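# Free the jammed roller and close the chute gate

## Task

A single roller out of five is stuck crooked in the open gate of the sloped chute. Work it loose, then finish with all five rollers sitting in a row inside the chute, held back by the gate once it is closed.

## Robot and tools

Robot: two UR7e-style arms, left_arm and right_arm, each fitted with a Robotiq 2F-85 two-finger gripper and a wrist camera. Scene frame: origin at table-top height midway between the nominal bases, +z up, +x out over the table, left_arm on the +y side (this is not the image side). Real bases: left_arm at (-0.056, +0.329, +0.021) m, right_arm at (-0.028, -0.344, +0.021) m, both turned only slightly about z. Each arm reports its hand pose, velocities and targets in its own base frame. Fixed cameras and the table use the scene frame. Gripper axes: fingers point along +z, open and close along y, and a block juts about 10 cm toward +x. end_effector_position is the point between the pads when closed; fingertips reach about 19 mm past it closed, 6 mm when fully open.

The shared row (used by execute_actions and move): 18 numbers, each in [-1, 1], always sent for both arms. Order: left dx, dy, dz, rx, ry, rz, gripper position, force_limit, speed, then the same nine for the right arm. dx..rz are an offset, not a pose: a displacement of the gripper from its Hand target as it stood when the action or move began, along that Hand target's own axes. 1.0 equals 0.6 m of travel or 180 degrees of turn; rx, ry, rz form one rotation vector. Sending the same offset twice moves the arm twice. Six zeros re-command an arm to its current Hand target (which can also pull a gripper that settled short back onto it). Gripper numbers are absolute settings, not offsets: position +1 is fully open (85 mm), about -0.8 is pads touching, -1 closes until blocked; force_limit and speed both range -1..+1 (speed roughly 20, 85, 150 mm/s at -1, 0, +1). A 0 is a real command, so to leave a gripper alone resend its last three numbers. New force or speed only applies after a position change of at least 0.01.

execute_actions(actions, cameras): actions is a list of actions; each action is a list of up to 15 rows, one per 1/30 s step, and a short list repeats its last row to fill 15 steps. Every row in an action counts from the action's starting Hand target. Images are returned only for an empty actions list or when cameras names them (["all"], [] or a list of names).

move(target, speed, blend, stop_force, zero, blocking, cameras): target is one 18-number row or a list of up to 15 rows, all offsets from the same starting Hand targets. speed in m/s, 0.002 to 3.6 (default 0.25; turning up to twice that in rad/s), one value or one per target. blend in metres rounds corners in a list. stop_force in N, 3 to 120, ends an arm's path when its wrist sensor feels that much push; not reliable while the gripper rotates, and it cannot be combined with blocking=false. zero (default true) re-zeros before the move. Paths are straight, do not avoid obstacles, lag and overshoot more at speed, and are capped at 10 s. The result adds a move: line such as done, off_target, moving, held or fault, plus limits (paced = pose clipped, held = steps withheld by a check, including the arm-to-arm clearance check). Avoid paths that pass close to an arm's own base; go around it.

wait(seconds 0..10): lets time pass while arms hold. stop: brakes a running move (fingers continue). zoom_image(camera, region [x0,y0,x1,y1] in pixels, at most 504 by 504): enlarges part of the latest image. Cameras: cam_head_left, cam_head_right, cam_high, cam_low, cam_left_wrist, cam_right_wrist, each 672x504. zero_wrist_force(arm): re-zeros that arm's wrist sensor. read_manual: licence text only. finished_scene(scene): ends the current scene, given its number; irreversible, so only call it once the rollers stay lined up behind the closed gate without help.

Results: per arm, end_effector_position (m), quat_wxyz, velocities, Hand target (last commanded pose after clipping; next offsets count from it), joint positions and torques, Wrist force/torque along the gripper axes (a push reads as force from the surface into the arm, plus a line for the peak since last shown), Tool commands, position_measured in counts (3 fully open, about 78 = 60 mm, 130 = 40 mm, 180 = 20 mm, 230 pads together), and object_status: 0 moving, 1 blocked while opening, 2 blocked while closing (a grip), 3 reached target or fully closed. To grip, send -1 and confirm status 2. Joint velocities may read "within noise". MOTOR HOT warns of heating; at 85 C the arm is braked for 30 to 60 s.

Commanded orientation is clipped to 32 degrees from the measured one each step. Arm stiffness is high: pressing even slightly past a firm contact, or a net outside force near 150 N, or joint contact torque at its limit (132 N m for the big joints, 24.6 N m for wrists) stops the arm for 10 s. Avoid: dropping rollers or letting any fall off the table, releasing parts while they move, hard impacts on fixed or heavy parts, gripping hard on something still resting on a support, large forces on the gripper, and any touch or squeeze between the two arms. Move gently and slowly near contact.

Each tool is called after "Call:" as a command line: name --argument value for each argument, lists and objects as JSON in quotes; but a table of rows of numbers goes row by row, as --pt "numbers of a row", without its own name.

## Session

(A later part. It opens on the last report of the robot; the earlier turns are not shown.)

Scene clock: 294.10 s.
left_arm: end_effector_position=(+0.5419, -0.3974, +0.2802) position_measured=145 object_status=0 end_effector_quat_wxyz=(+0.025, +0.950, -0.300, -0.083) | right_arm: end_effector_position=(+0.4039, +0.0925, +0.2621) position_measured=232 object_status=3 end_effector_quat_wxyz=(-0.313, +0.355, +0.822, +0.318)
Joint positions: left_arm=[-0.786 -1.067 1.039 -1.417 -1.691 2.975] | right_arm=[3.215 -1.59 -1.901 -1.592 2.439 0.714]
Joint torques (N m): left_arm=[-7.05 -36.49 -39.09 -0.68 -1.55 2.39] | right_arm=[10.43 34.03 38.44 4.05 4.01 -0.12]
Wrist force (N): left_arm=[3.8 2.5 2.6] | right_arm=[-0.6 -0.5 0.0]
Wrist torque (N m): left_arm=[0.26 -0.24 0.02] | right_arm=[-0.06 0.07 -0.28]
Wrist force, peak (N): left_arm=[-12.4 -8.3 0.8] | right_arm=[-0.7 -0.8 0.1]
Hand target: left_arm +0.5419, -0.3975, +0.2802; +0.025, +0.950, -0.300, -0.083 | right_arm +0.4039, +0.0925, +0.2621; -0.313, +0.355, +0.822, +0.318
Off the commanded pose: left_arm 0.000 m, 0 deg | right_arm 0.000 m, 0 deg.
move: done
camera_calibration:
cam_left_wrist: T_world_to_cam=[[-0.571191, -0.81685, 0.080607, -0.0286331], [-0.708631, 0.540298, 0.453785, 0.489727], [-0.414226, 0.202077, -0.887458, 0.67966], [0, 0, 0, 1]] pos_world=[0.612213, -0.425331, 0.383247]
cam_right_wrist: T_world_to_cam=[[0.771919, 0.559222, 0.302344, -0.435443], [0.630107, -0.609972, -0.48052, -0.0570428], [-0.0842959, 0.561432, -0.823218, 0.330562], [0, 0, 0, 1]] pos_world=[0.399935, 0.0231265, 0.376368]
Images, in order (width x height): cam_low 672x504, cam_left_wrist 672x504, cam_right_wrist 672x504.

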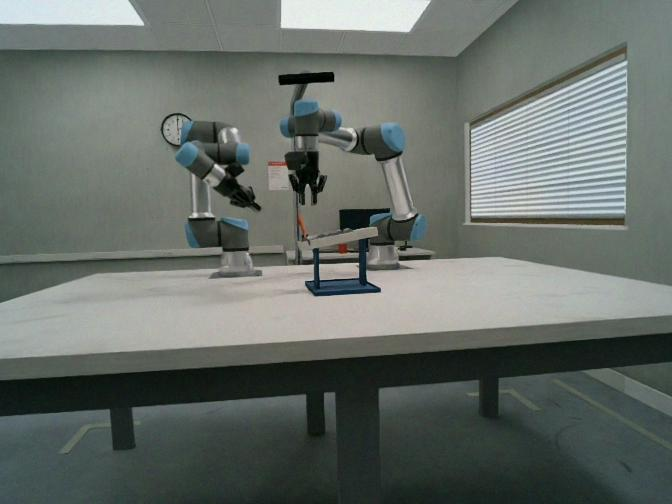

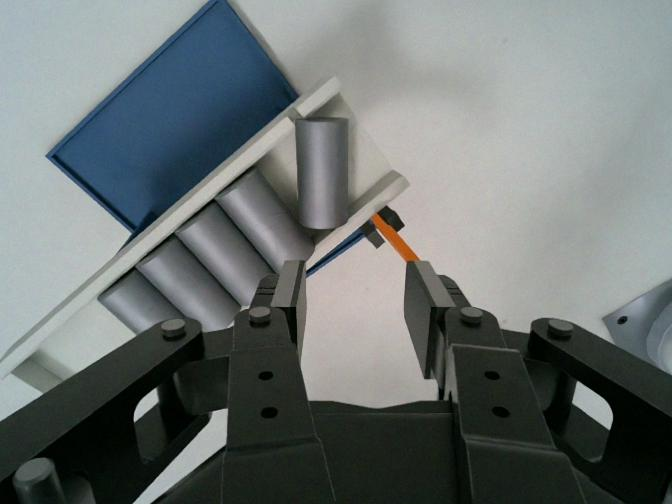

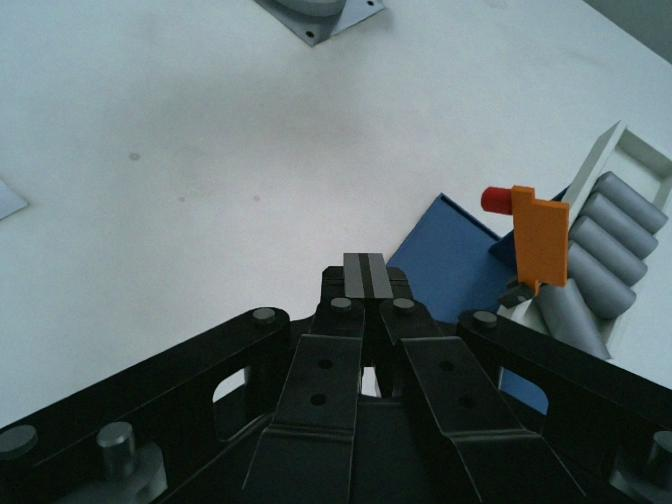

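Call:
move --pt "0.0117 -0.0025 0 0 0 0 -0.19 1 0 0 0 0 0 0 0 -1 1 0" --speed 0.1

Call:
move --pt "0.021 -0.0142 0.143 0 0 0 -0.19 1 0 0 0 0 0 0 0 -1 1 0" --pt "0.0311 -0.0212 0.215 0 0 0 -0.19 1 0 0 0 0 0 0 0 -1 1 0" --speed '[0.15,0.03]' --stop_force 12 --cameras '["cam_left_wrist","cam_low","cam_right_wrist"]'

Scene clock: 312.27 s.
left_arm: end_effector_position=(+0.5485, -0.4003, +0.2791) position_measured=153 object_status=3 end_effector_quat_wxyz=(+0.025, +0.950, -0.300, -0.083) | right_arm: end_effector_position=(+0.4039, +0.0925, +0.2621) position_measured=232 object_status=3 end_effector_quat_wxyz=(-0.313, +0.355, +0.822, +0.318)
Joint positions: left_arm=[-0.782 -1.048 1.012 -1.409 -1.69 2.979] | right_arm=[3.215 -1.59 -1.901 -1.592 2.439 0.714]
Joint torques (N m): left_arm=[2.24 -51.14 -15.63 -2.26 1.86 1.49] | right_arm=[10 33.97 38.78 4.05 4.01 -0.15]
Wrist force (N): left_arm=[3.9 2.4 2.5] | right_arm=[-0.5 -0.4 0.0]
Wrist torque (N m): left_arm=[0.24 -0.25 -0.08] | right_arm=[-0.05 0.06 -0.28]
Wrist force, peak (N): left_arm=[4.4 1.9 2.7] | right_arm=[-0.8 -0.8 -0.1]
Hand target: left_arm +0.5484, -0.4003, +0.2791; +0.025, +0.950, -0.300, -0.083 | right_arm +0.4039, +0.0925, +0.2621; -0.313, +0.355, +0.822, +0.318
Off the commanded pose: left_arm 0.000 m, 0 deg | right_arm 0.000 m, 0 deg.
move: done

Scene clock: 315.47 s.
left_arm: end_effector_position=(+0.5484, -0.4002, +0.1527) position_measured=153 object_status=3 end_effector_quat_wxyz=(+0.025, +0.950, -0.300, -0.083) | right_arm: end_effector_position=(+0.4039, +0.0925, +0.2621) position_measured=232 object_status=3 end_effector_quat_wxyz=(-0.313, +0.355, +0.822, +0.318)
Joint positions: left_arm=[-0.782 -1.01 1.278 -1.713 -1.69 2.979] | right_arm=[3.215 -1.59 -1.901 -1.592 2.439 0.714]
Joint torques (N m): left_arm=[-5.55 -49.51 -36.21 -3.74 -1.65 -1.5] | right_arm=[9.99 34.07 38.69 3.87 4.02 -0.15]
Wrist force (N): left_arm=[5.4 -0.8 -3.3] | right_arm=[-0.7 -0.6 -0.1]
Wrist torque (N m): left_arm=[0.39 -0.22 -0.06] | right_arm=[-0.08 0.08 -0.28]
Wrist force, peak (N): left_arm=[-9.6 0.7 -42.2] | right_arm=[-0.6 -0.8 0.0]
Hand target: left_arm +0.5484, -0.4002, +0.1527; +0.025, +0.950, -0.300, -0.083 (not the last commanded pose) | right_arm +0.4039, +0.0925, +0.2621; -0.313, +0.355, +0.822, +0.318
Off the commanded pose: left_arm 0.005 m, 0 deg | right_arm 0.000 m, 0 deg.
move: contact (left_arm); path passed 1 of 2 targets
camera_calibration:
cam_left_wrist: T_world_to_cam=[[-0.571139, -0.816866, 0.0808102, -0.0169395], [-0.708549, 0.540309, 0.453899, 0.553575], [-0.414437, 0.201981, -0.887381, 0.569817], [0, 0, 0, 1]] pos_world=[0.618713, -0.428031, 0.255747]
cam_right_wrist: T_world_to_cam=[[0.771919, 0.559222, 0.302344, -0.435443], [0.630107, -0.609972, -0.48052, -0.0570428], [-0.0842959, 0.561432, -0.823218, 0.330562], [0, 0, 0, 1]] pos_world=[0.399935, 0.0231265, 0.376368]
Images, in order (width x height): cam_low 672x504, cam_left_wrist 672x504, cam_right_wrist 672x504.

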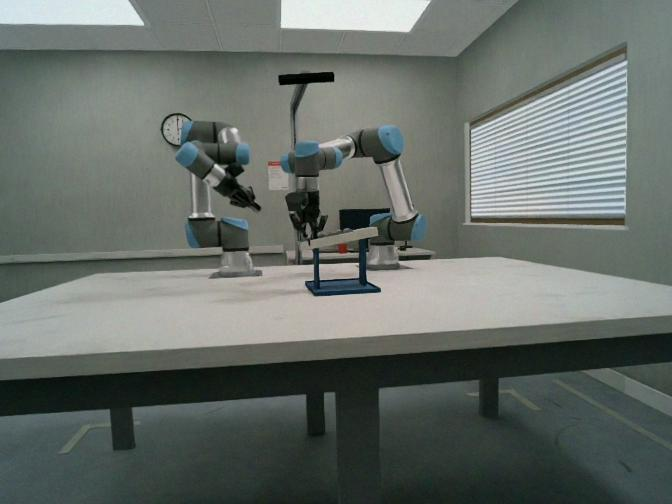

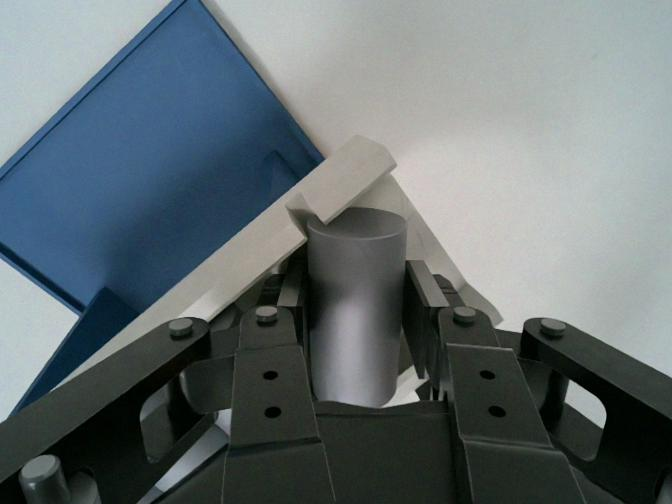

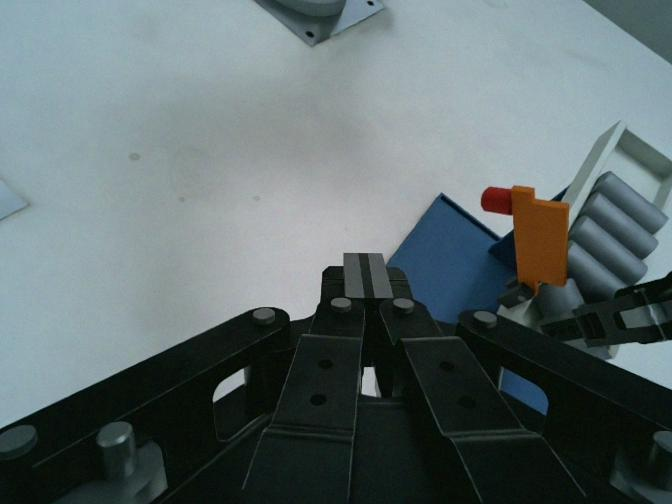

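Call:
move --pt "0 0 -0.002 0 0 0 -0.19 1 0 0 0 0 0 0 0 -1 1 0" --pt "0 0 -0.002 0 0 0 -1 -0.8 -1 0 0 0 0 0 0 -1 1 0" --speed 0.05 --cameras '["cam_left_wrist"]'

Scene clock: 327.43 s.
left_arm: end_effector_position=(+0.5486, -0.4001, +0.1539) position_measured=157 object_status=2 end_effector_quat_wxyz=(+0.025, +0.950, -0.300, -0.083) | right_arm: end_effector_position=(+0.4039, +0.0925, +0.2621) position_measured=232 object_status=3 end_effector_quat_wxyz=(-0.313, +0.355, +0.822, +0.318)
Joint positions: left_arm=[-0.782 -1.01 1.276 -1.71 -1.69 2.979] | right_arm=[3.215 -1.59 -1.901 -1.592 2.439 0.714]
Joint torques (N m): left_arm=[-12.37 -48.62 -34.2 -3.51 -5.54 2.47] | right_arm=[9.94 33.69 37.94 4 3.99 -0.06]
Wrist force (N): left_arm=[3.2 -12.5 0.3] | right_arm=[-0.6 -0.7 0.1]
Wrist torque (N m): left_arm=[0.39 -0.26 -0.13] | right_arm=[-0.09 0.07 -0.28]
Wrist force, peak (N): left_arm=[2.9 -12.9 0.3] | right_arm=[-0.8 -0.7 -0.1]
Hand target: left_arm +0.5486, -0.4002, +0.1539; +0.025, +0.950, -0.300, -0.083 | right_arm +0.4039, +0.0925, +0.2621; -0.313, +0.355, +0.822, +0.318
Off the commanded pose: left_arm 0.000 m, 0 deg | right_arm 0.000 m, 0 deg.
move: done
camera_calibration:
cam_left_wrist: T_world_to_cam=[[-0.571068, -0.816928, 0.0806865, -0.0168224], [-0.708676, 0.540218, 0.453809, 0.553251], [-0.414317, 0.201975, -0.887438, 0.570924], [0, 0, 0, 1]] pos_world=[0.619013, -0.427931, 0.256947]
Images, in order (width x height): cam_left_wrist 672x504.

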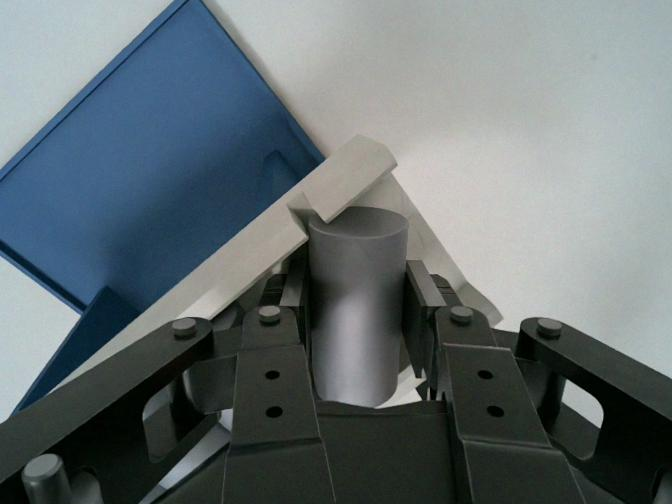

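Call:
move --pt "-0.0043 0.0029 -0.0295 0 0 0 -1 -0.8 -1 0 0 0 0 0 0 -1 1 0" --pt "-0.015 0.0063 -0.0277 0.017 0.0535 -0.187 -1 -0.8 -1 0 0 0 0 0 0 -1 1 0" --speed '[0.05,0.2]' --cameras '["cam_left_wrist","cam_right_wrist"]'

Call:
zoom_image --camera "cam_right_wrist" --region '[380, 80, 672, 400]'

Scene clock: 358.53 s.
left_arm: end_effector_position=(+0.5424, -0.3978, +0.1719) position_measured=157 object_status=2 end_effector_quat_wxyz=(-0.002, +1.000, -0.012, +0.001) | right_arm: end_effector_position=(+0.4039, +0.0925, +0.2621) position_measured=232 object_status=3 end_effector_quat_wxyz=(-0.313, +0.355, +0.822, +0.318)
Joint positions: left_arm=[-0.834 -1.12 1.421 -1.871 -1.567 2.332] | right_arm=[3.215 -1.59 -1.901 -1.592 2.439 0.714]
Joint torques (N m): left_arm=[-25.14 -29.31 -46.34 -6.96 -12.54 -3.22] | right_arm=[10.34 34.4 38 3.88 4.06 -0.19]
Wrist force (N): left_arm=[20.5 -48.4 -4.6] | right_arm=[-0.7 -0.7 0.1]
Wrist torque (N m): left_arm=[0.91 -0.40 1.58] | right_arm=[-0.09 0.08 -0.28]
Wrist force, peak (N): left_arm=[22.6 -49.0 -7.5] | right_arm=[-0.7 -0.7 -0.1]
Hand target: left_arm +0.5421, -0.3982, +0.1719; -0.001, +1.000, -0.012, +0.000 | right_arm +0.4039, +0.0925, +0.2621; -0.313, +0.355, +0.822, +0.318
Off the commanded pose: left_arm 0.001 m, 0 deg | right_arm 0.000 m, 0 deg.
move: done
camera_calibration:
cam_left_wrist: T_world_to_cam=[[-0.02621, -0.999466, -0.0195103, -0.370859], [-0.946829, 0.0185596, 0.321201, 0.483892], [-0.320667, 0.0268916, -0.94681, 0.473635], [0, 0, 0, 1]] pos_world=[0.600322, -0.392378, 0.285781]
cam_right_wrist: T_world_to_cam=[[0.771919, 0.559222, 0.302344, -0.435443], [0.630107, -0.609972, -0.48052, -0.0570428], [-0.0842959, 0.561432, -0.823218, 0.330562], [0, 0, 0, 1]] pos_world=[0.399935, 0.0231265, 0.376368]
Images, in order (width x height): cam_left_wrist 672x504, cam_right_wrist 672x504.

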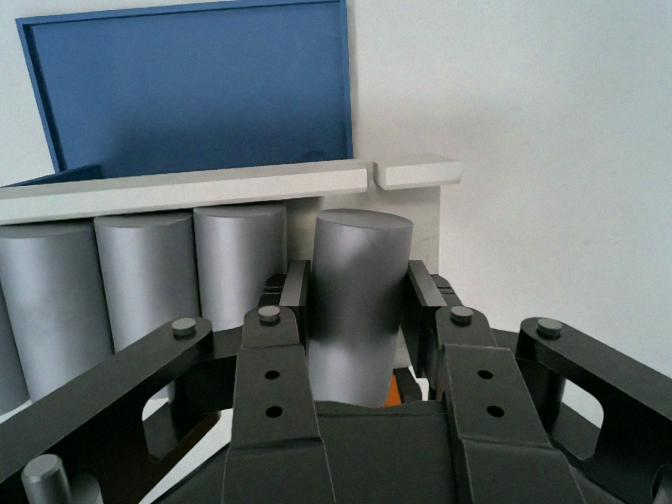

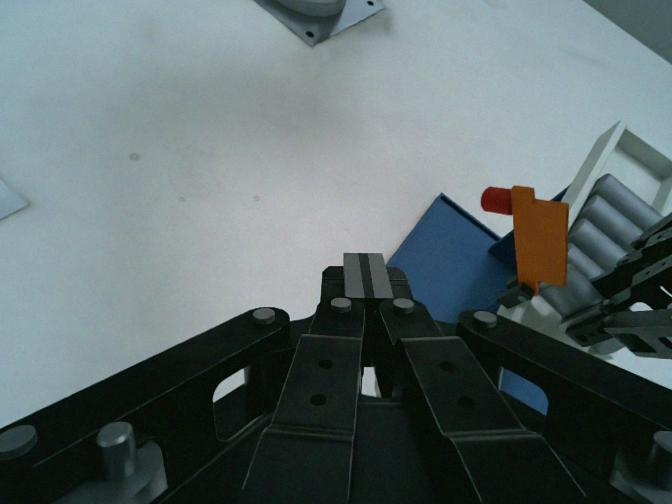

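Scaled by 1.575 from the camera's 672x504 image, which has a finer 960x720 frame.

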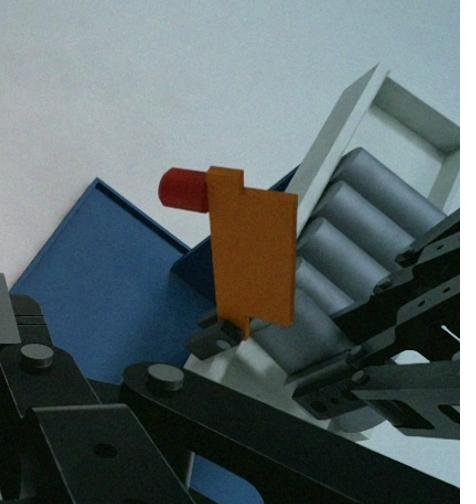

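Call:
move --pt "0.002 -0.01 0 0 0 0 -1 -0.8 -1 0 0 0 0 0 0 -1 1 0" --pt "0.001 -0.0267 0.0217 0 0 0 -1 -0.8 -1 0 0 0 0 0 0 -1 1 0" --speed 0.04 --cameras '["cam_left_wrist","cam_right_wrist"]'

Call:
zoom_image --camera "cam_right_wrist" --region '[380, 80, 672, 400]'

Scene clock: 371.60 s.
left_arm: end_effector_position=(+0.5430, -0.3820, +0.1589) position_measured=157 object_status=2 end_effector_quat_wxyz=(-0.001, +1.000, -0.012, +0.000) end_effector_velocity=(+0.001, +0.001, +0.000) end_effector_angular_velocity=(+0.002, +0.003, +0.002) | right_arm: end_effector_position=(+0.4039, +0.0925, +0.2621) position_measured=232 object_status=3 end_effector_quat_wxyz=(-0.313, +0.355, +0.822, +0.318)
Joint positions: left_arm=[-0.816 -1.13 1.471 -1.91 -1.57 2.349] | right_arm=[3.215 -1.59 -1.901 -1.592 2.439 0.714]
Joint velocities: left_arm=[0.002 0.002 -0.003 0.005 -0.001 0] | right_arm=[within noise]
Joint torques (N m): left_arm=[-2.34 -22.49 -27.23 3.38 2.38 -1.52] | right_arm=[9.45 34.64 37.58 3.86 3.99 -0.18]
Wrist force (N): left_arm=[6.4 13.5 -14.9] | right_arm=[-0.4 -0.3 -0.1]
Wrist torque (N m): left_arm=[0.26 0.04 -0.08] | right_arm=[-0.03 0.03 -0.28]
Wrist force, peak (N): left_arm=[20.2 -48.6 -4.6] | right_arm=[-0.8 -0.6 -0.2]
Hand target: left_arm +0.5430, -0.3821, +0.1589; -0.001, +1.000, -0.012, +0.000 | right_arm +0.4039, +0.0925, +0.2621; -0.313, +0.355, +0.822, +0.318
Off the commanded pose: left_arm 0.000 m, 0 deg | right_arm 0.000 m, 0 deg.
move: done
camera_calibration:
cam_left_wrist: T_world_to_cam=[[-0.0260257, -0.9995, -0.017953, -0.355654], [-0.946294, 0.0188429, 0.322759, 0.487949], [-0.32226, 0.0253888, -0.946311, 0.461221], [0, 0, 0, 1]] pos_world=[0.60112, -0.37638, 0.272584]
cam_right_wrist: T_world_to_cam=[[0.771919, 0.559222, 0.302344, -0.435443], [0.630107, -0.609972, -0.48052, -0.0570428], [-0.0842959, 0.561432, -0.823218, 0.330562], [0, 0, 0, 1]] pos_world=[0.399935, 0.0231265, 0.376368]
Images, in order (width x height): cam_left_wrist 672x504, cam_right_wrist 672x504.

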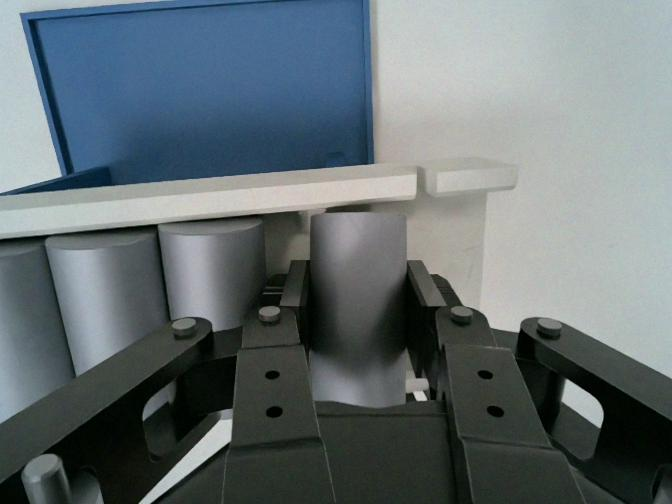

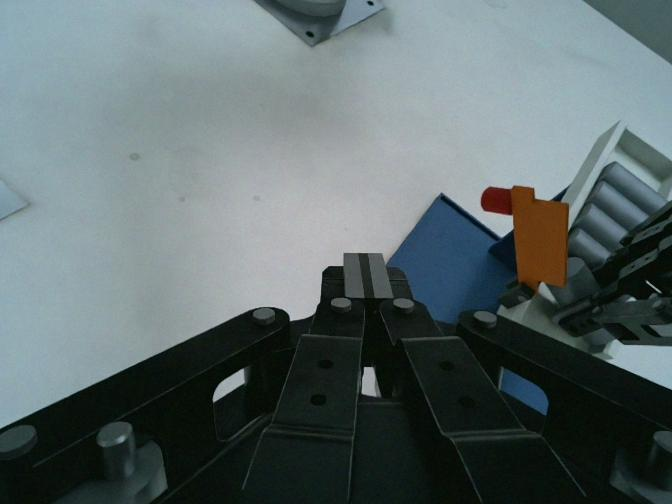

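Scaled by 1.575 from the camera's 672x504 image, which has a finer 960x720 frame.

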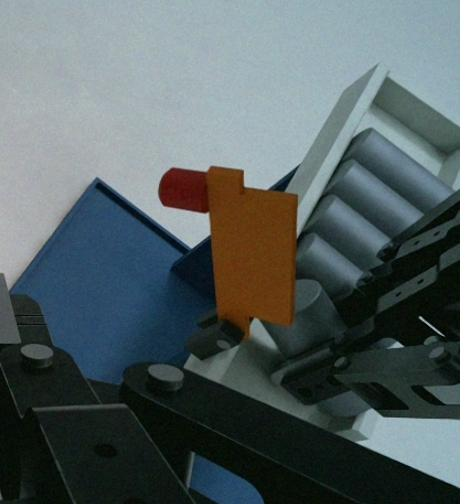

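Call:
move --target '[0,-0.0667,-0.0145,0,0,0,-1,-0.8,-1,0,0,0,0,0,0,-1,1,0]' --speed 0.06 --cameras '["cam_left_wrist","cam_right_wrist"]'

Call:
zoom_image --camera "cam_right_wrist" --region '[380, 80, 672, 400]'

Scene clock: 375.60 s.
left_arm: end_effector_position=(+0.5439, -0.3419, +0.1676) position_measured=157 object_status=2 end_effector_quat_wxyz=(-0.001, +1.000, -0.012, +0.000) end_effector_velocity=(+0.001, -0.003, +0.000) end_effector_angular_velocity=(-0.001, -0.001, +0.001) | right_arm: end_effector_position=(+0.4039, +0.0925, +0.2621) position_measured=232 object_status=3 end_effector_quat_wxyz=(-0.313, +0.355, +0.822, +0.318)
Joint positions: left_arm=[-0.771 -1.186 1.529 -1.912 -1.569 2.394] | right_arm=[3.215 -1.59 -1.901 -1.592 2.439 0.714]
Joint velocities: left_arm=[-0.003 0.004 -0.006 0 0 -0.004] | right_arm=[within noise]
Joint torques (N m): left_arm=[-8.68 -32.25 -41.64 -4.42 1.99 -2.3] | right_arm=[9.76 34.5 37.29 3.81 3.94 -0.03]
Wrist force (N): left_arm=[1.6 3.5 6.9] | right_arm=[-0.5 -0.6 -0.1]
Wrist torque (N m): left_arm=[0.27 0.09 -0.09] | right_arm=[-0.09 0.06 -0.28]
Wrist force, peak (N): left_arm=[5.9 13.2 -14.5] | right_arm=[-0.8 -0.7 -0.2]
Hand target: left_arm +0.5440, -0.3421, +0.1677; -0.001, +1.000, -0.012, +0.000 | right_arm +0.4039, +0.0925, +0.2621; -0.313, +0.355, +0.822, +0.318
Off the commanded pose: left_arm 0.000 m, 0 deg | right_arm 0.000 m, 0 deg.
move: done
camera_calibration:
cam_left_wrist: T_world_to_cam=[[-0.0260957, -0.999495, -0.018138, -0.315398], [-0.946251, 0.0188461, 0.322884, 0.485179], [-0.322379, 0.0255889, -0.946265, 0.468855], [0, 0, 0, 1]] pos_world=[0.60202, -0.33638, 0.281284]
cam_right_wrist: T_world_to_cam=[[0.771919, 0.559222, 0.302344, -0.435443], [0.630107, -0.609972, -0.48052, -0.0570428], [-0.0842959, 0.561432, -0.823218, 0.330562], [0, 0, 0, 1]] pos_world=[0.399935, 0.0231265, 0.376368]
Images, in order (width x height): cam_left_wrist 672x504, cam_right_wrist 672x504.

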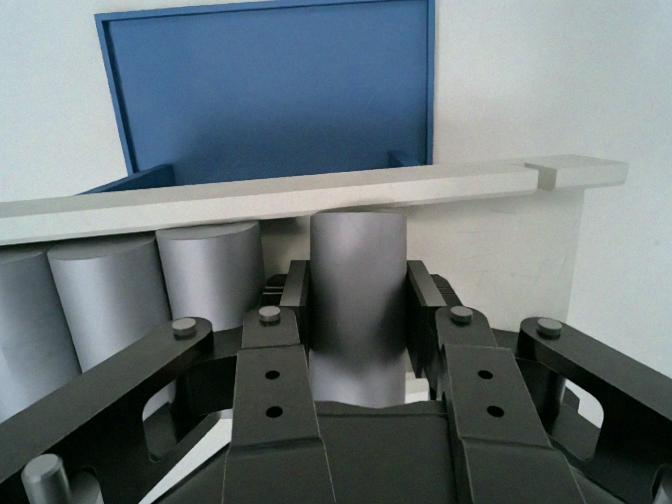

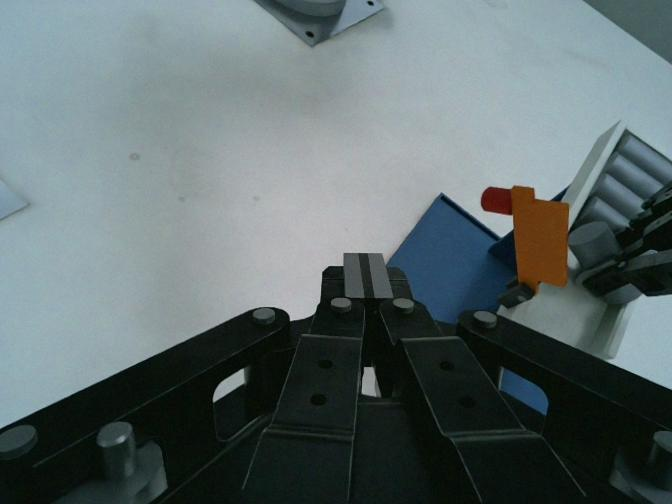

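Scaled by 1.575 from the camera's 672x504 image, which has a finer 960x720 frame.

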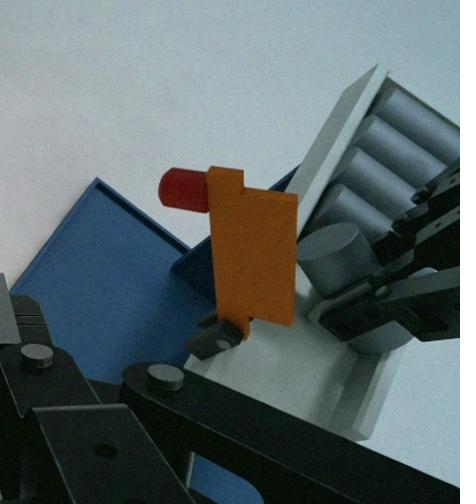

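Call:
move --pt "0 -0.0167 -0.0037 0 0 0 -1 -0.8 -1 -0.1003 0.0897 0.160 0 0 0 -1 1 0" --pt "0 -0.0167 -0.0037 0 0 0 -1 -0.8 -1 -0.0523 0.169 0.2585 0 0 0 -1 1 0" --speed '[0.15,0.1]' --cameras '["cam_left_wrist","cam_right_wrist","cam_low"]'

Call:
zoom_image --camera "cam_low" --region '[270, 150, 410, 300]'

Scene clock: 418.90 s.
left_arm: end_effector_position=(+0.5442, -0.3340, +0.1695) position_measured=157 object_status=2 end_effector_quat_wxyz=(-0.001, +1.000, -0.012, +0.000) | right_arm: end_effector_position=(+0.4343, +0.1432, +0.2058) position_measured=232 object_status=3 end_effector_quat_wxyz=(-0.314, +0.354, +0.822, +0.317)
Joint positions: left_arm=[-0.761 -1.197 1.539 -1.912 -1.57 2.403] | right_arm=[3.311 -1.708 -1.96 -1.304 2.469 0.858]
Joint torques (N m): left_arm=[-0.37 -35.26 -23.05 -0.93 3.18 0.87] | right_arm=[-10.18 38.72 35.4 0.26 1.05 -1.27]
Wrist force (N): left_arm=[-0.6 8.0 5.6] | right_arm=[-0.5 -0.5 0.1]
Wrist torque (N m): left_arm=[0.33 0.13 -0.16] | right_arm=[-0.06 0.04 -0.21]
Wrist force, peak (N): left_arm=[0.4 8.0 5.7] | right_arm=[-5.8 1.1 7.1]
Hand target: left_arm +0.5442, -0.3341, +0.1695; -0.001, +1.000, -0.012, +0.000 (not the last commanded pose) | right_arm +0.4344, +0.1432, +0.2059; -0.313, +0.354, +0.822, +0.317 (not the last commanded pose)
Off the commanded pose: left_arm 0.002 m, 0 deg | right_arm 0.114 m, 0 deg.
move: held (right_arm; a check stopped the path); path passed 0 of 2 targets; limits=held
pose unreachable (right arm): on one or more control steps of this call, first in action 0 (counted from 0), this arm could not follow its commanded pose, so it was not sent that pose on those steps. It may still have moved: this result reports where it is.
cause: moving toward the commanded pose would bring two parts of the arm too close to each other (its gripper and another part of the arm, with joints 4 (wrist 1) to 6 (wrist 3) between them, 2 mm apart when it was first held).
camera_calibration:
cam_left_wrist: T_world_to_cam=[[-0.0259924, -0.999503, -0.0178587, -0.307607], [-0.946294, 0.0188418, 0.322757, 0.484667], [-0.32226, 0.0252888, -0.946313, 0.470359], [0, 0, 0, 1]] pos_world=[0.60222, -0.328481, 0.283184]
cam_right_wrist: T_world_to_cam=[[0.771617, 0.559873, 0.30191, -0.470176], [0.630302, -0.609117, -0.481348, -0.0723355], [-0.0855953, 0.561711, -0.822894, 0.258761], [0, 0, 0, 1]] pos_world=[0.430538, 0.0738288, 0.320065]
Images, in order (width x height): cam_low 672x504, cam_left_wrist 672x504, cam_right_wrist 672x504.

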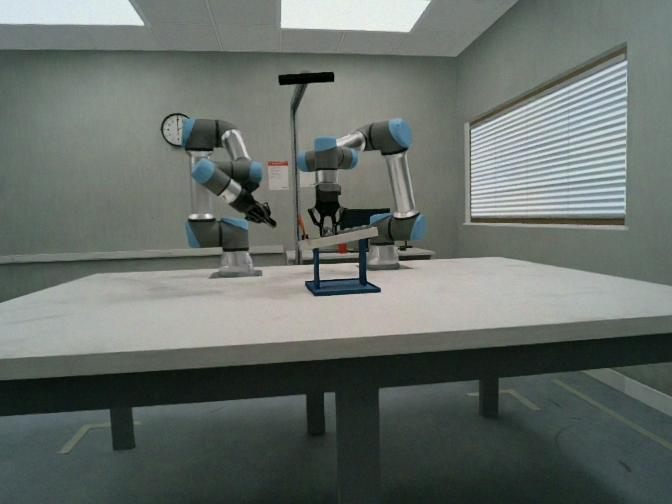

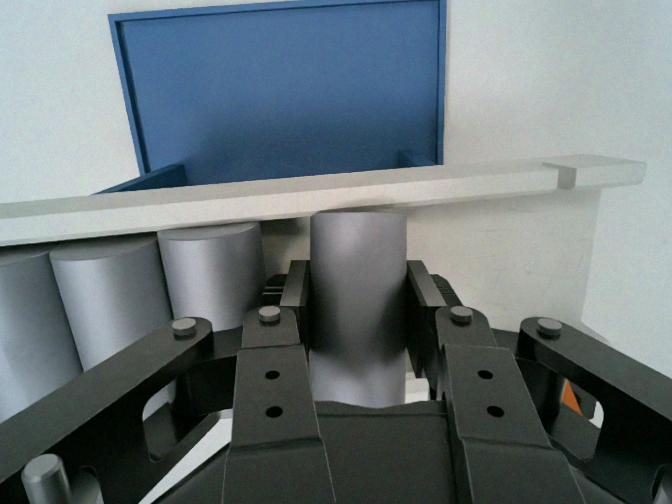

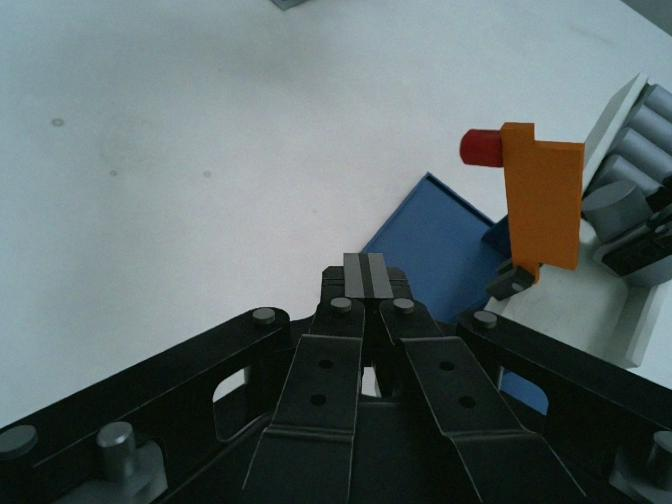

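Scaled by 3.360 from the camera's 672x504 image, which has a finer 960x720 frame.

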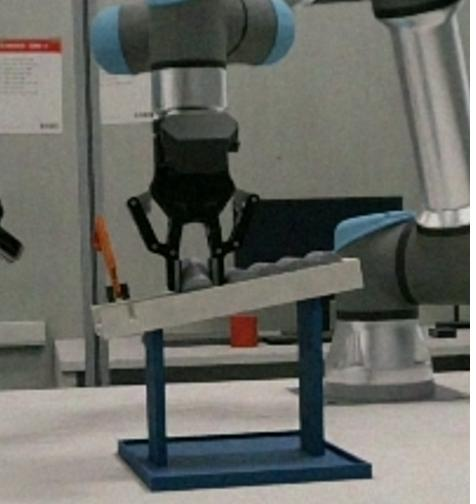

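Call:
move --pt "0 0 0 0 0 0 -1 -0.8 -1 0.137 -0.101 -0.0485 0 0 0 -1 1 0" --pt "0 0 0 0 0 0 -1 -0.8 -1 0.137 -0.101 -0.0485 -0.3286 -0.0964 0.39 -1 1 0" --speed '[0.2,0.5]' --cameras '["cam_right_wrist","cam_high"]'

Scene clock: 464.37 s.
left_arm: end_effector_position=(+0.5442, -0.3341, +0.1695) position_measured=157 object_status=2 end_effector_quat_wxyz=(-0.001, +1.000, -0.012, +0.000) | right_arm: end_effector_position=(+0.3502, +0.1199, +0.2661) position_measured=232 object_status=3 end_effector_quat_wxyz=(-0.313, +0.360, +0.819, +0.319)
Joint positions: left_arm=[-0.762 -1.196 1.538 -1.912 -1.569 2.403] | right_arm=[3.288 -1.438 -2.058 -1.492 2.467 0.843]
Joint torques (N m): left_arm=[-5.87 -32.96 -39.18 -4.49 3.43 -2.04] | right_arm=[1.75 8.34 39.07 -0.26 0.29 -1.33]
Wrist force (N): left_arm=[-0.9 6.7 4.7] | right_arm=[-0.3 -0.7 0.2]
Wrist torque (N m): left_arm=[0.31 0.15 -0.16] | right_arm=[-0.10 0.02 -0.09]
Wrist force, peak (N): left_arm=[-0.8 7.8 5.4] | right_arm=[-2.7 0.9 0.9]
Hand target: left_arm +0.5442, -0.3341, +0.1695; -0.001, +1.000, -0.012, +0.000 | right_arm +0.3502, +0.1199, +0.2661; -0.313, +0.360, +0.819, +0.319 (not the last commanded pose)
Off the commanded pose: left_arm 0.000 m, 0 deg | right_arm 0.000 m, 93 deg.
move: held (right_arm; a check stopped the path); path passed 1 of 2 targets; limits=held
pose unreachable (right arm): on one or more control steps of this call, first in action 0 (counted from 0), this arm could not follow its commanded pose, so it was not sent that pose on those steps. It may still have moved: this result reports where it is.
cause: moving toward the commanded pose would bring two parts of the arm too close to each other (its gripper and another part of the arm, with joints 4 (wrist 1) to 6 (wrist 3) between them, 3 mm apart when it was first held).
camera_calibration:
cam_right_wrist: T_world_to_cam=[[0.779953, 0.549435, 0.299658, -0.411529], [0.620674, -0.617697, -0.482923, 0.000335402], [-0.0802369, 0.562647, -0.822795, 0.312323], [0, 0, 0, 1]] pos_world=[0.345824, 0.0505882, 0.380457]
Images, in order (width x height): cam_high 672x504, cam_right_wrist 672x504.

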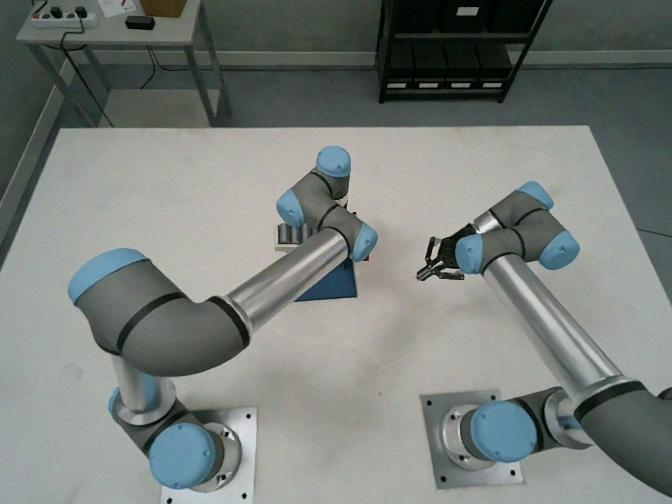

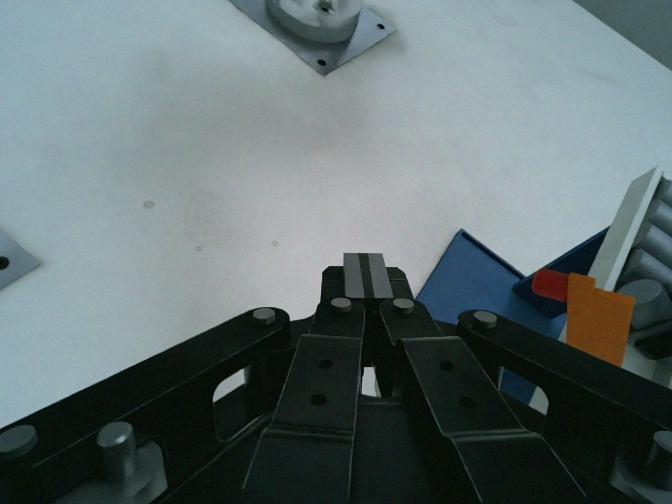

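Call:
move --target '[0,0,0,0,0,0,-1,-0.8,-1,0,0,-0.08,0.218,-0.2265,-0.2112,-1,1,0]' --speed 0.6

Call:
move --target '[0,0,0,0,0,0,-1,-0.8,-1,0,0,0,-0.3197,0.1282,0.7298,-1,1,0]' --speed 0.6 --cameras '["cam_right_wrist","cam_high"]'

Scene clock: 475.93 s.
left_arm: end_effector_position=(+0.5442, -0.3342, +0.1695) position_measured=157 object_status=2 end_effector_quat_wxyz=(-0.001, +1.000, -0.012, +0.000) | right_arm: end_effector_position=(+0.3637, +0.0840, +0.2949) position_measured=232 object_status=3 end_effector_quat_wxyz=(-0.001, +0.049, +0.999, -0.023)
Joint positions: left_arm=[-0.762 -1.196 1.538 -1.912 -1.569 2.403] | right_arm=[3.76 -1.238 -1.928 -1.577 1.536 0.716]
Joint torques (N m): left_arm=[-5.89 -34.78 -39.01 -4.62 3.36 -1.95] | right_arm=[5.47 1.59 41.66 4.55 -0.99 0.51]
Wrist force (N): left_arm=[-0.8 6.6 4.9] | right_arm=[0.7 0.2 0.7]
Wrist torque (N m): left_arm=[0.29 0.13 -0.16] | right_arm=[-0.03 -0.09 -0.04]
Wrist force, peak (N): left_arm=[-0.8 7.3 5.2] | right_arm=[-1.1 -1.3 0.4]
Hand target: left_arm +0.5442, -0.3341, +0.1695; -0.001, +1.000, -0.012, +0.000 | right_arm +0.3638, +0.0840, +0.2950; -0.001, +0.049, +0.999, -0.023
Off the commanded pose: left_arm 0.000 m, 0 deg | right_arm 0.000 m, 0 deg.
move: done

Scene clock: 478.70 s.
left_arm: end_effector_position=(+0.5442, -0.3341, +0.1695) position_measured=157 object_status=2 end_effector_quat_wxyz=(-0.001, +1.000, -0.012, +0.000) | right_arm: end_effector_position=(+0.3637, +0.0840, +0.2949) position_measured=232 object_status=3 end_effector_quat_wxyz=(-0.113, +0.880, +0.265, +0.377)
Joint positions: left_arm=[-0.762 -1.196 1.538 -1.912 -1.569 2.403] | right_arm=[3.743 -0.81 -2.512 -0.581 1.559 3.153]
Joint torques (N m): left_arm=[-5.17 -35.65 -39.46 -4.5 3.25 -2.02] | right_arm=[4.7 -13 42.11 5.44 -0.35 1.58]
Wrist force (N): left_arm=[-0.7 6.8 5.0] | right_arm=[0.1 0.1 0.1]
Wrist torque (N m): left_arm=[0.32 0.11 -0.15] | right_arm=[0.00 -0.06 -0.05]
Wrist force, peak (N): left_arm=[-0.8 7.2 4.9] | right_arm=[1.0 0.5 0.8]
Hand target: left_arm +0.5442, -0.3341, +0.1695; -0.001, +1.000, -0.012, +0.000 | right_arm +0.3638, +0.0840, +0.2950; -0.113, +0.880, +0.265, +0.377
Off the commanded pose: left_arm 0.000 m, 0 deg | right_arm 0.000 m, 0 deg.
move: done
camera_calibration:
cam_right_wrist: T_world_to_cam=[[0.565157, -0.824982, 0.00158793, -0.129474], [-0.740465, -0.508105, -0.439933, 0.456833], [0.363744, 0.247456, -0.898029, 0.244426], [0, 0, 0, 1]] pos_world=[0.322534, 0.0648205, 0.420683]
Images, in order (width x height): cam_high 672x504, cam_right_wrist 672x504.

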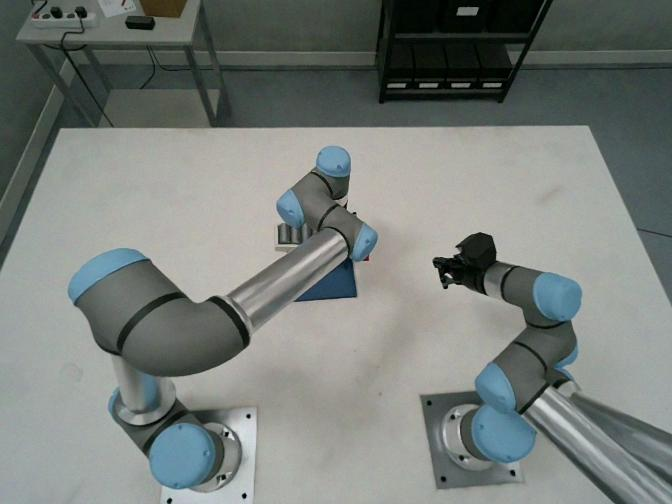

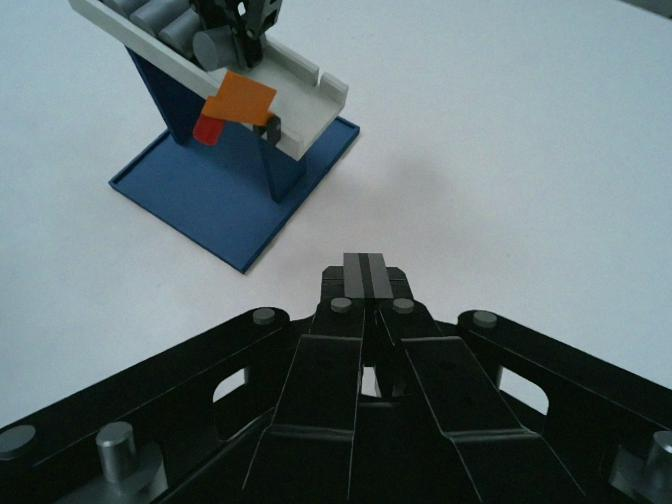

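Call:
move --pt "0 0 0 0 0 0 -1 -0.8 -1 -0.026 -0.1637 0.272 0 0 0 -1 1 0" --pt "0 0 0 0 0 0 -1 -0.8 -1 0.0217 -0.1775 0.3222 0 0 0 -1 1 0" --pt "0 0 0 0 0 0 -1 -0.8 -1 0.0645 -0.1602 0.2887 0 0 0 -1 1 0" --pt "0 0 0 0 0 0 -1 -0.8 -1 0.1117 -0.13 0.2807 0 0 0 -1 1 0" --speed '[0.2,0.06,0.04,0.04]' --stop_force 20 --cameras '["cam_right_wrist","cam_low","cam_head_left"]'

Call:
zoom_image --camera "cam_low" --region '[270, 150, 410, 300]'

Scene clock: 506.70 s.
left_arm: end_effector_position=(+0.5442, -0.3341, +0.1695) position_measured=157 object_status=2 end_effector_quat_wxyz=(-0.001, +1.000, -0.012, +0.000) | right_arm: end_effector_position=(+0.4610, +0.2418, +0.2273) position_measured=232 object_status=3 end_effector_quat_wxyz=(-0.113, +0.880, +0.265, +0.377)
Joint positions: left_arm=[-0.762 -1.196 1.538 -1.912 -1.569 2.403] | right_arm=[3.977 -1.419 -2.411 -0.089 1.39 3.316]
Joint torques (N m): left_arm=[-5.73 -37.59 -39.35 -4.54 3.4 -1.97] | right_arm=[10.53 16.06 10.43 5.56 -2.91 1.59]
Wrist force (N): left_arm=[-0.9 7.1 4.8] | right_arm=[-0.3 0.2 0.1]
Wrist torque (N m): left_arm=[0.37 0.15 -0.16] | right_arm=[0.03 -0.01 -0.13]
Wrist force, peak (N): left_arm=[-0.8 7.2 5.0] | right_arm=[0.3 1.6 -1.9]
Hand target: left_arm +0.5442, -0.3341, +0.1695; -0.001, +1.000, -0.012, +0.000 | right_arm +0.4610, +0.2418, +0.2273; -0.113, +0.880, +0.265, +0.377
Off the commanded pose: left_arm 0.000 m, 0 deg | right_arm 0.000 m, 0 deg.
move: done
camera_calibration:
cam_right_wrist: T_world_to_cam=[[0.565004, -0.825086, 0.00165324, -0.0541097], [-0.740534, -0.507986, -0.439955, 0.579329], [0.363841, 0.247352, -0.898018, 0.109257], [0, 0, 0, 1]] pos_world=[0.419833, 0.222621, 0.353083]
Images, in order (width x height): cam_head_left 672x504, cam_low 672x504, cam_right_wrist 672x504.

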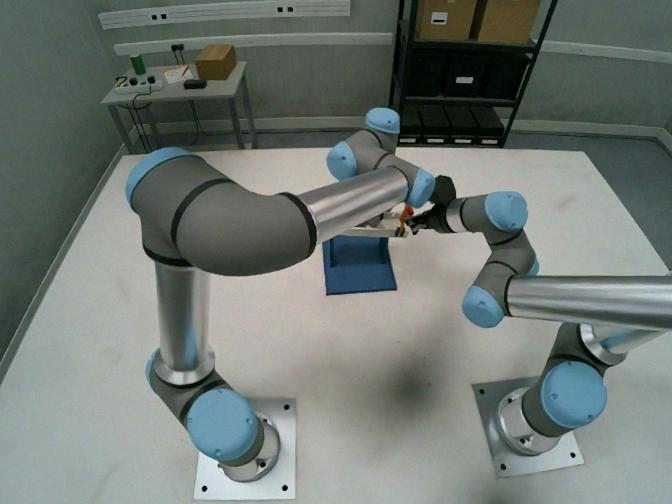

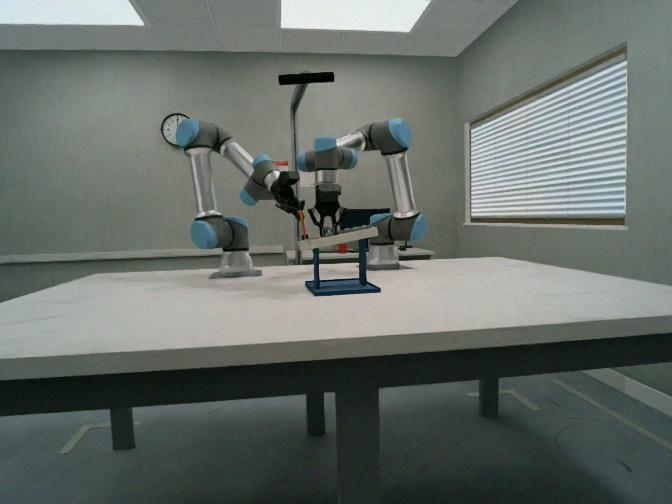

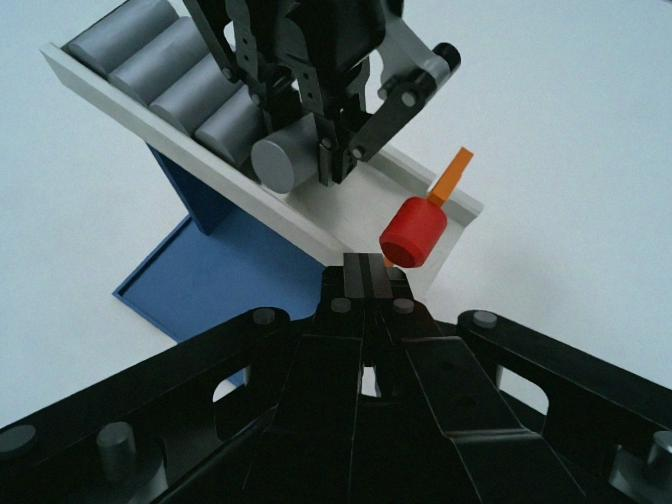

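Scaled by 3.360 from the camera's 672x504 image, which has a finer 960x720 frame.

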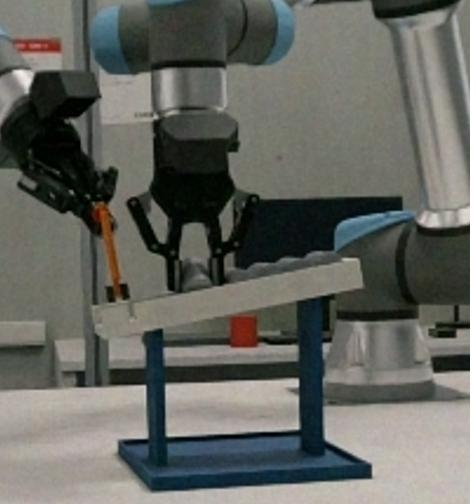

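Call:
move --pt "0 0 0 0 0 0 -1 -0.8 -1 0.0338 0.0292 0.0148 0 0 0 -1 1 0" --pt "0 0 0 0 0 0 -1 -0.8 -1 0.0525 0.051 0.039 0 0 0 -1 1 0" --pt "0 0 0 0 0 0 -1 -0.8 -1 0.061 0.0688 0.0713 0 0 0 -1 1 0" --speed 0.05 --stop_force 20 --cameras '["cam_right_wrist","cam_left_wrist","cam_low"]'

Call:
zoom_image --camera "cam_low" --region '[270, 150, 410, 300]'

Scene clock: 514.97 s.
left_arm: end_effector_position=(+0.5442, -0.3341, +0.1695) position_measured=157 object_status=2 end_effector_quat_wxyz=(-0.001, +1.000, -0.012, +0.000) | right_arm: end_effector_position=(+0.5307, +0.2384, +0.2243) position_measured=232 object_status=3 end_effector_quat_wxyz=(-0.113, +0.880, +0.265, +0.377)
Joint positions: left_arm=[-0.762 -1.196 1.538 -1.912 -1.569 2.403] | right_arm=[3.829 -1.599 -2.26 -0.047 1.496 3.213]
Joint torques (N m): left_arm=[-5.83 -40.47 -38.87 -4.55 3.24 -1.96] | right_arm=[10.39 31.4 10.28 0.93 -2.75 1.47]
Wrist force (N): left_arm=[-0.8 6.9 4.9] | right_arm=[-0.3 0.2 0.3]
Wrist torque (N m): left_arm=[0.34 0.13 -0.16] | right_arm=[0.05 0.00 -0.09]
Wrist force, peak (N): left_arm=[-0.7 7.2 5.2] | right_arm=[-1.6 -1.0 0.2]
Hand target: left_arm +0.5442, -0.3341, +0.1695; -0.001, +1.000, -0.012, +0.000 | right_arm +0.5307, +0.2384, +0.2243; -0.113, +0.880, +0.265, +0.377
Off the commanded pose: left_arm 0.000 m, 0 deg | right_arm 0.000 m, 0 deg.
move: done
camera_calibration:
cam_left_wrist: T_world_to_cam=[[-0.0259924, -0.999503, -0.0178587, -0.307707], [-0.946294, 0.0188418, 0.322757, 0.484669], [-0.32226, 0.0252888, -0.946313, 0.470362], [0, 0, 0, 1]] pos_world=[0.60222, -0.328581, 0.283184]
cam_right_wrist: T_world_to_cam=[[0.565004, -0.825086, 0.00165324, -0.0962908], [-0.740534, -0.507986, -0.439955, 0.627897], [0.363841, 0.247352, -0.898018, 0.0820444], [0, 0, 0, 1]] pos_world=[0.489533, 0.219221, 0.350083]
Images, in order (width x height): cam_low 672x504, cam_left_wrist 672x504, cam_right_wrist 672x504.

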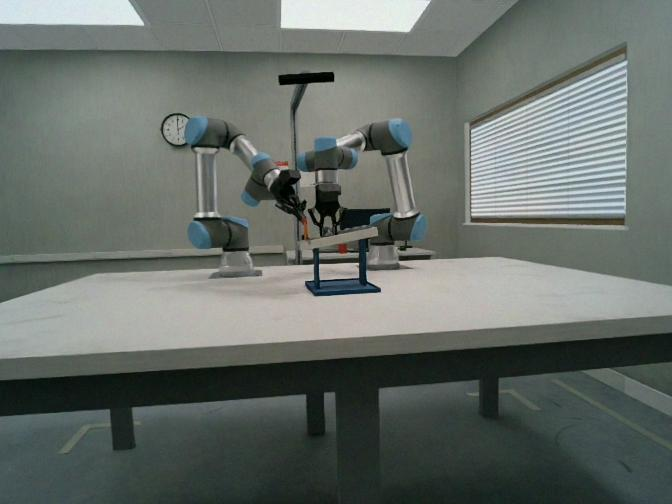

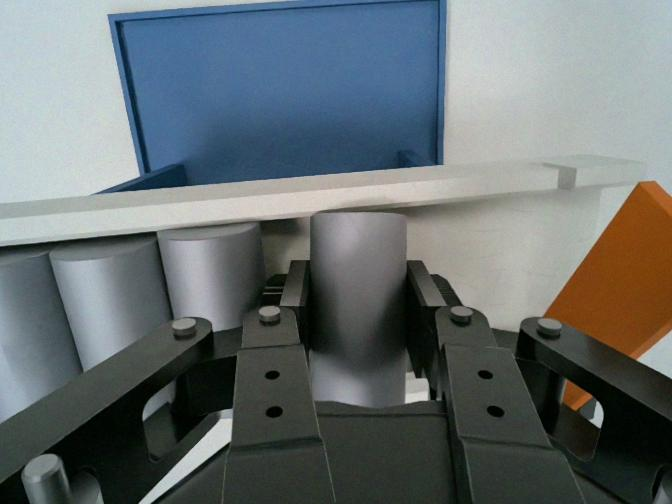

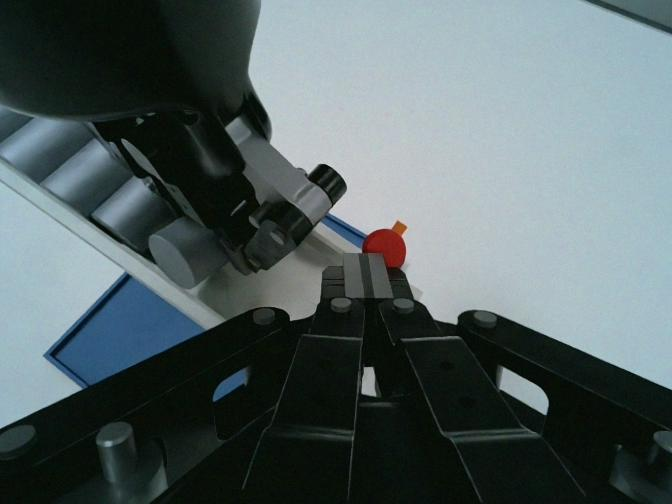

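Scaled by 3.360 from the camera's 672x504 image, which has a finer 960x720 frame.

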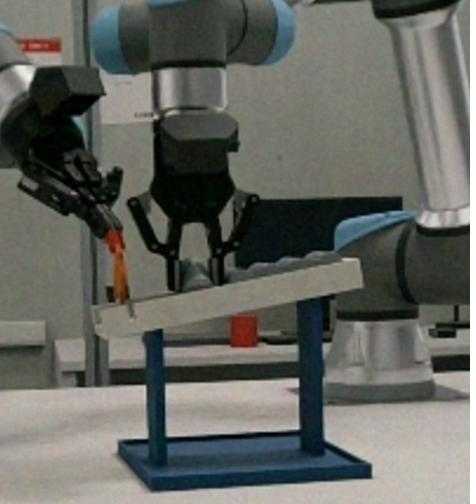

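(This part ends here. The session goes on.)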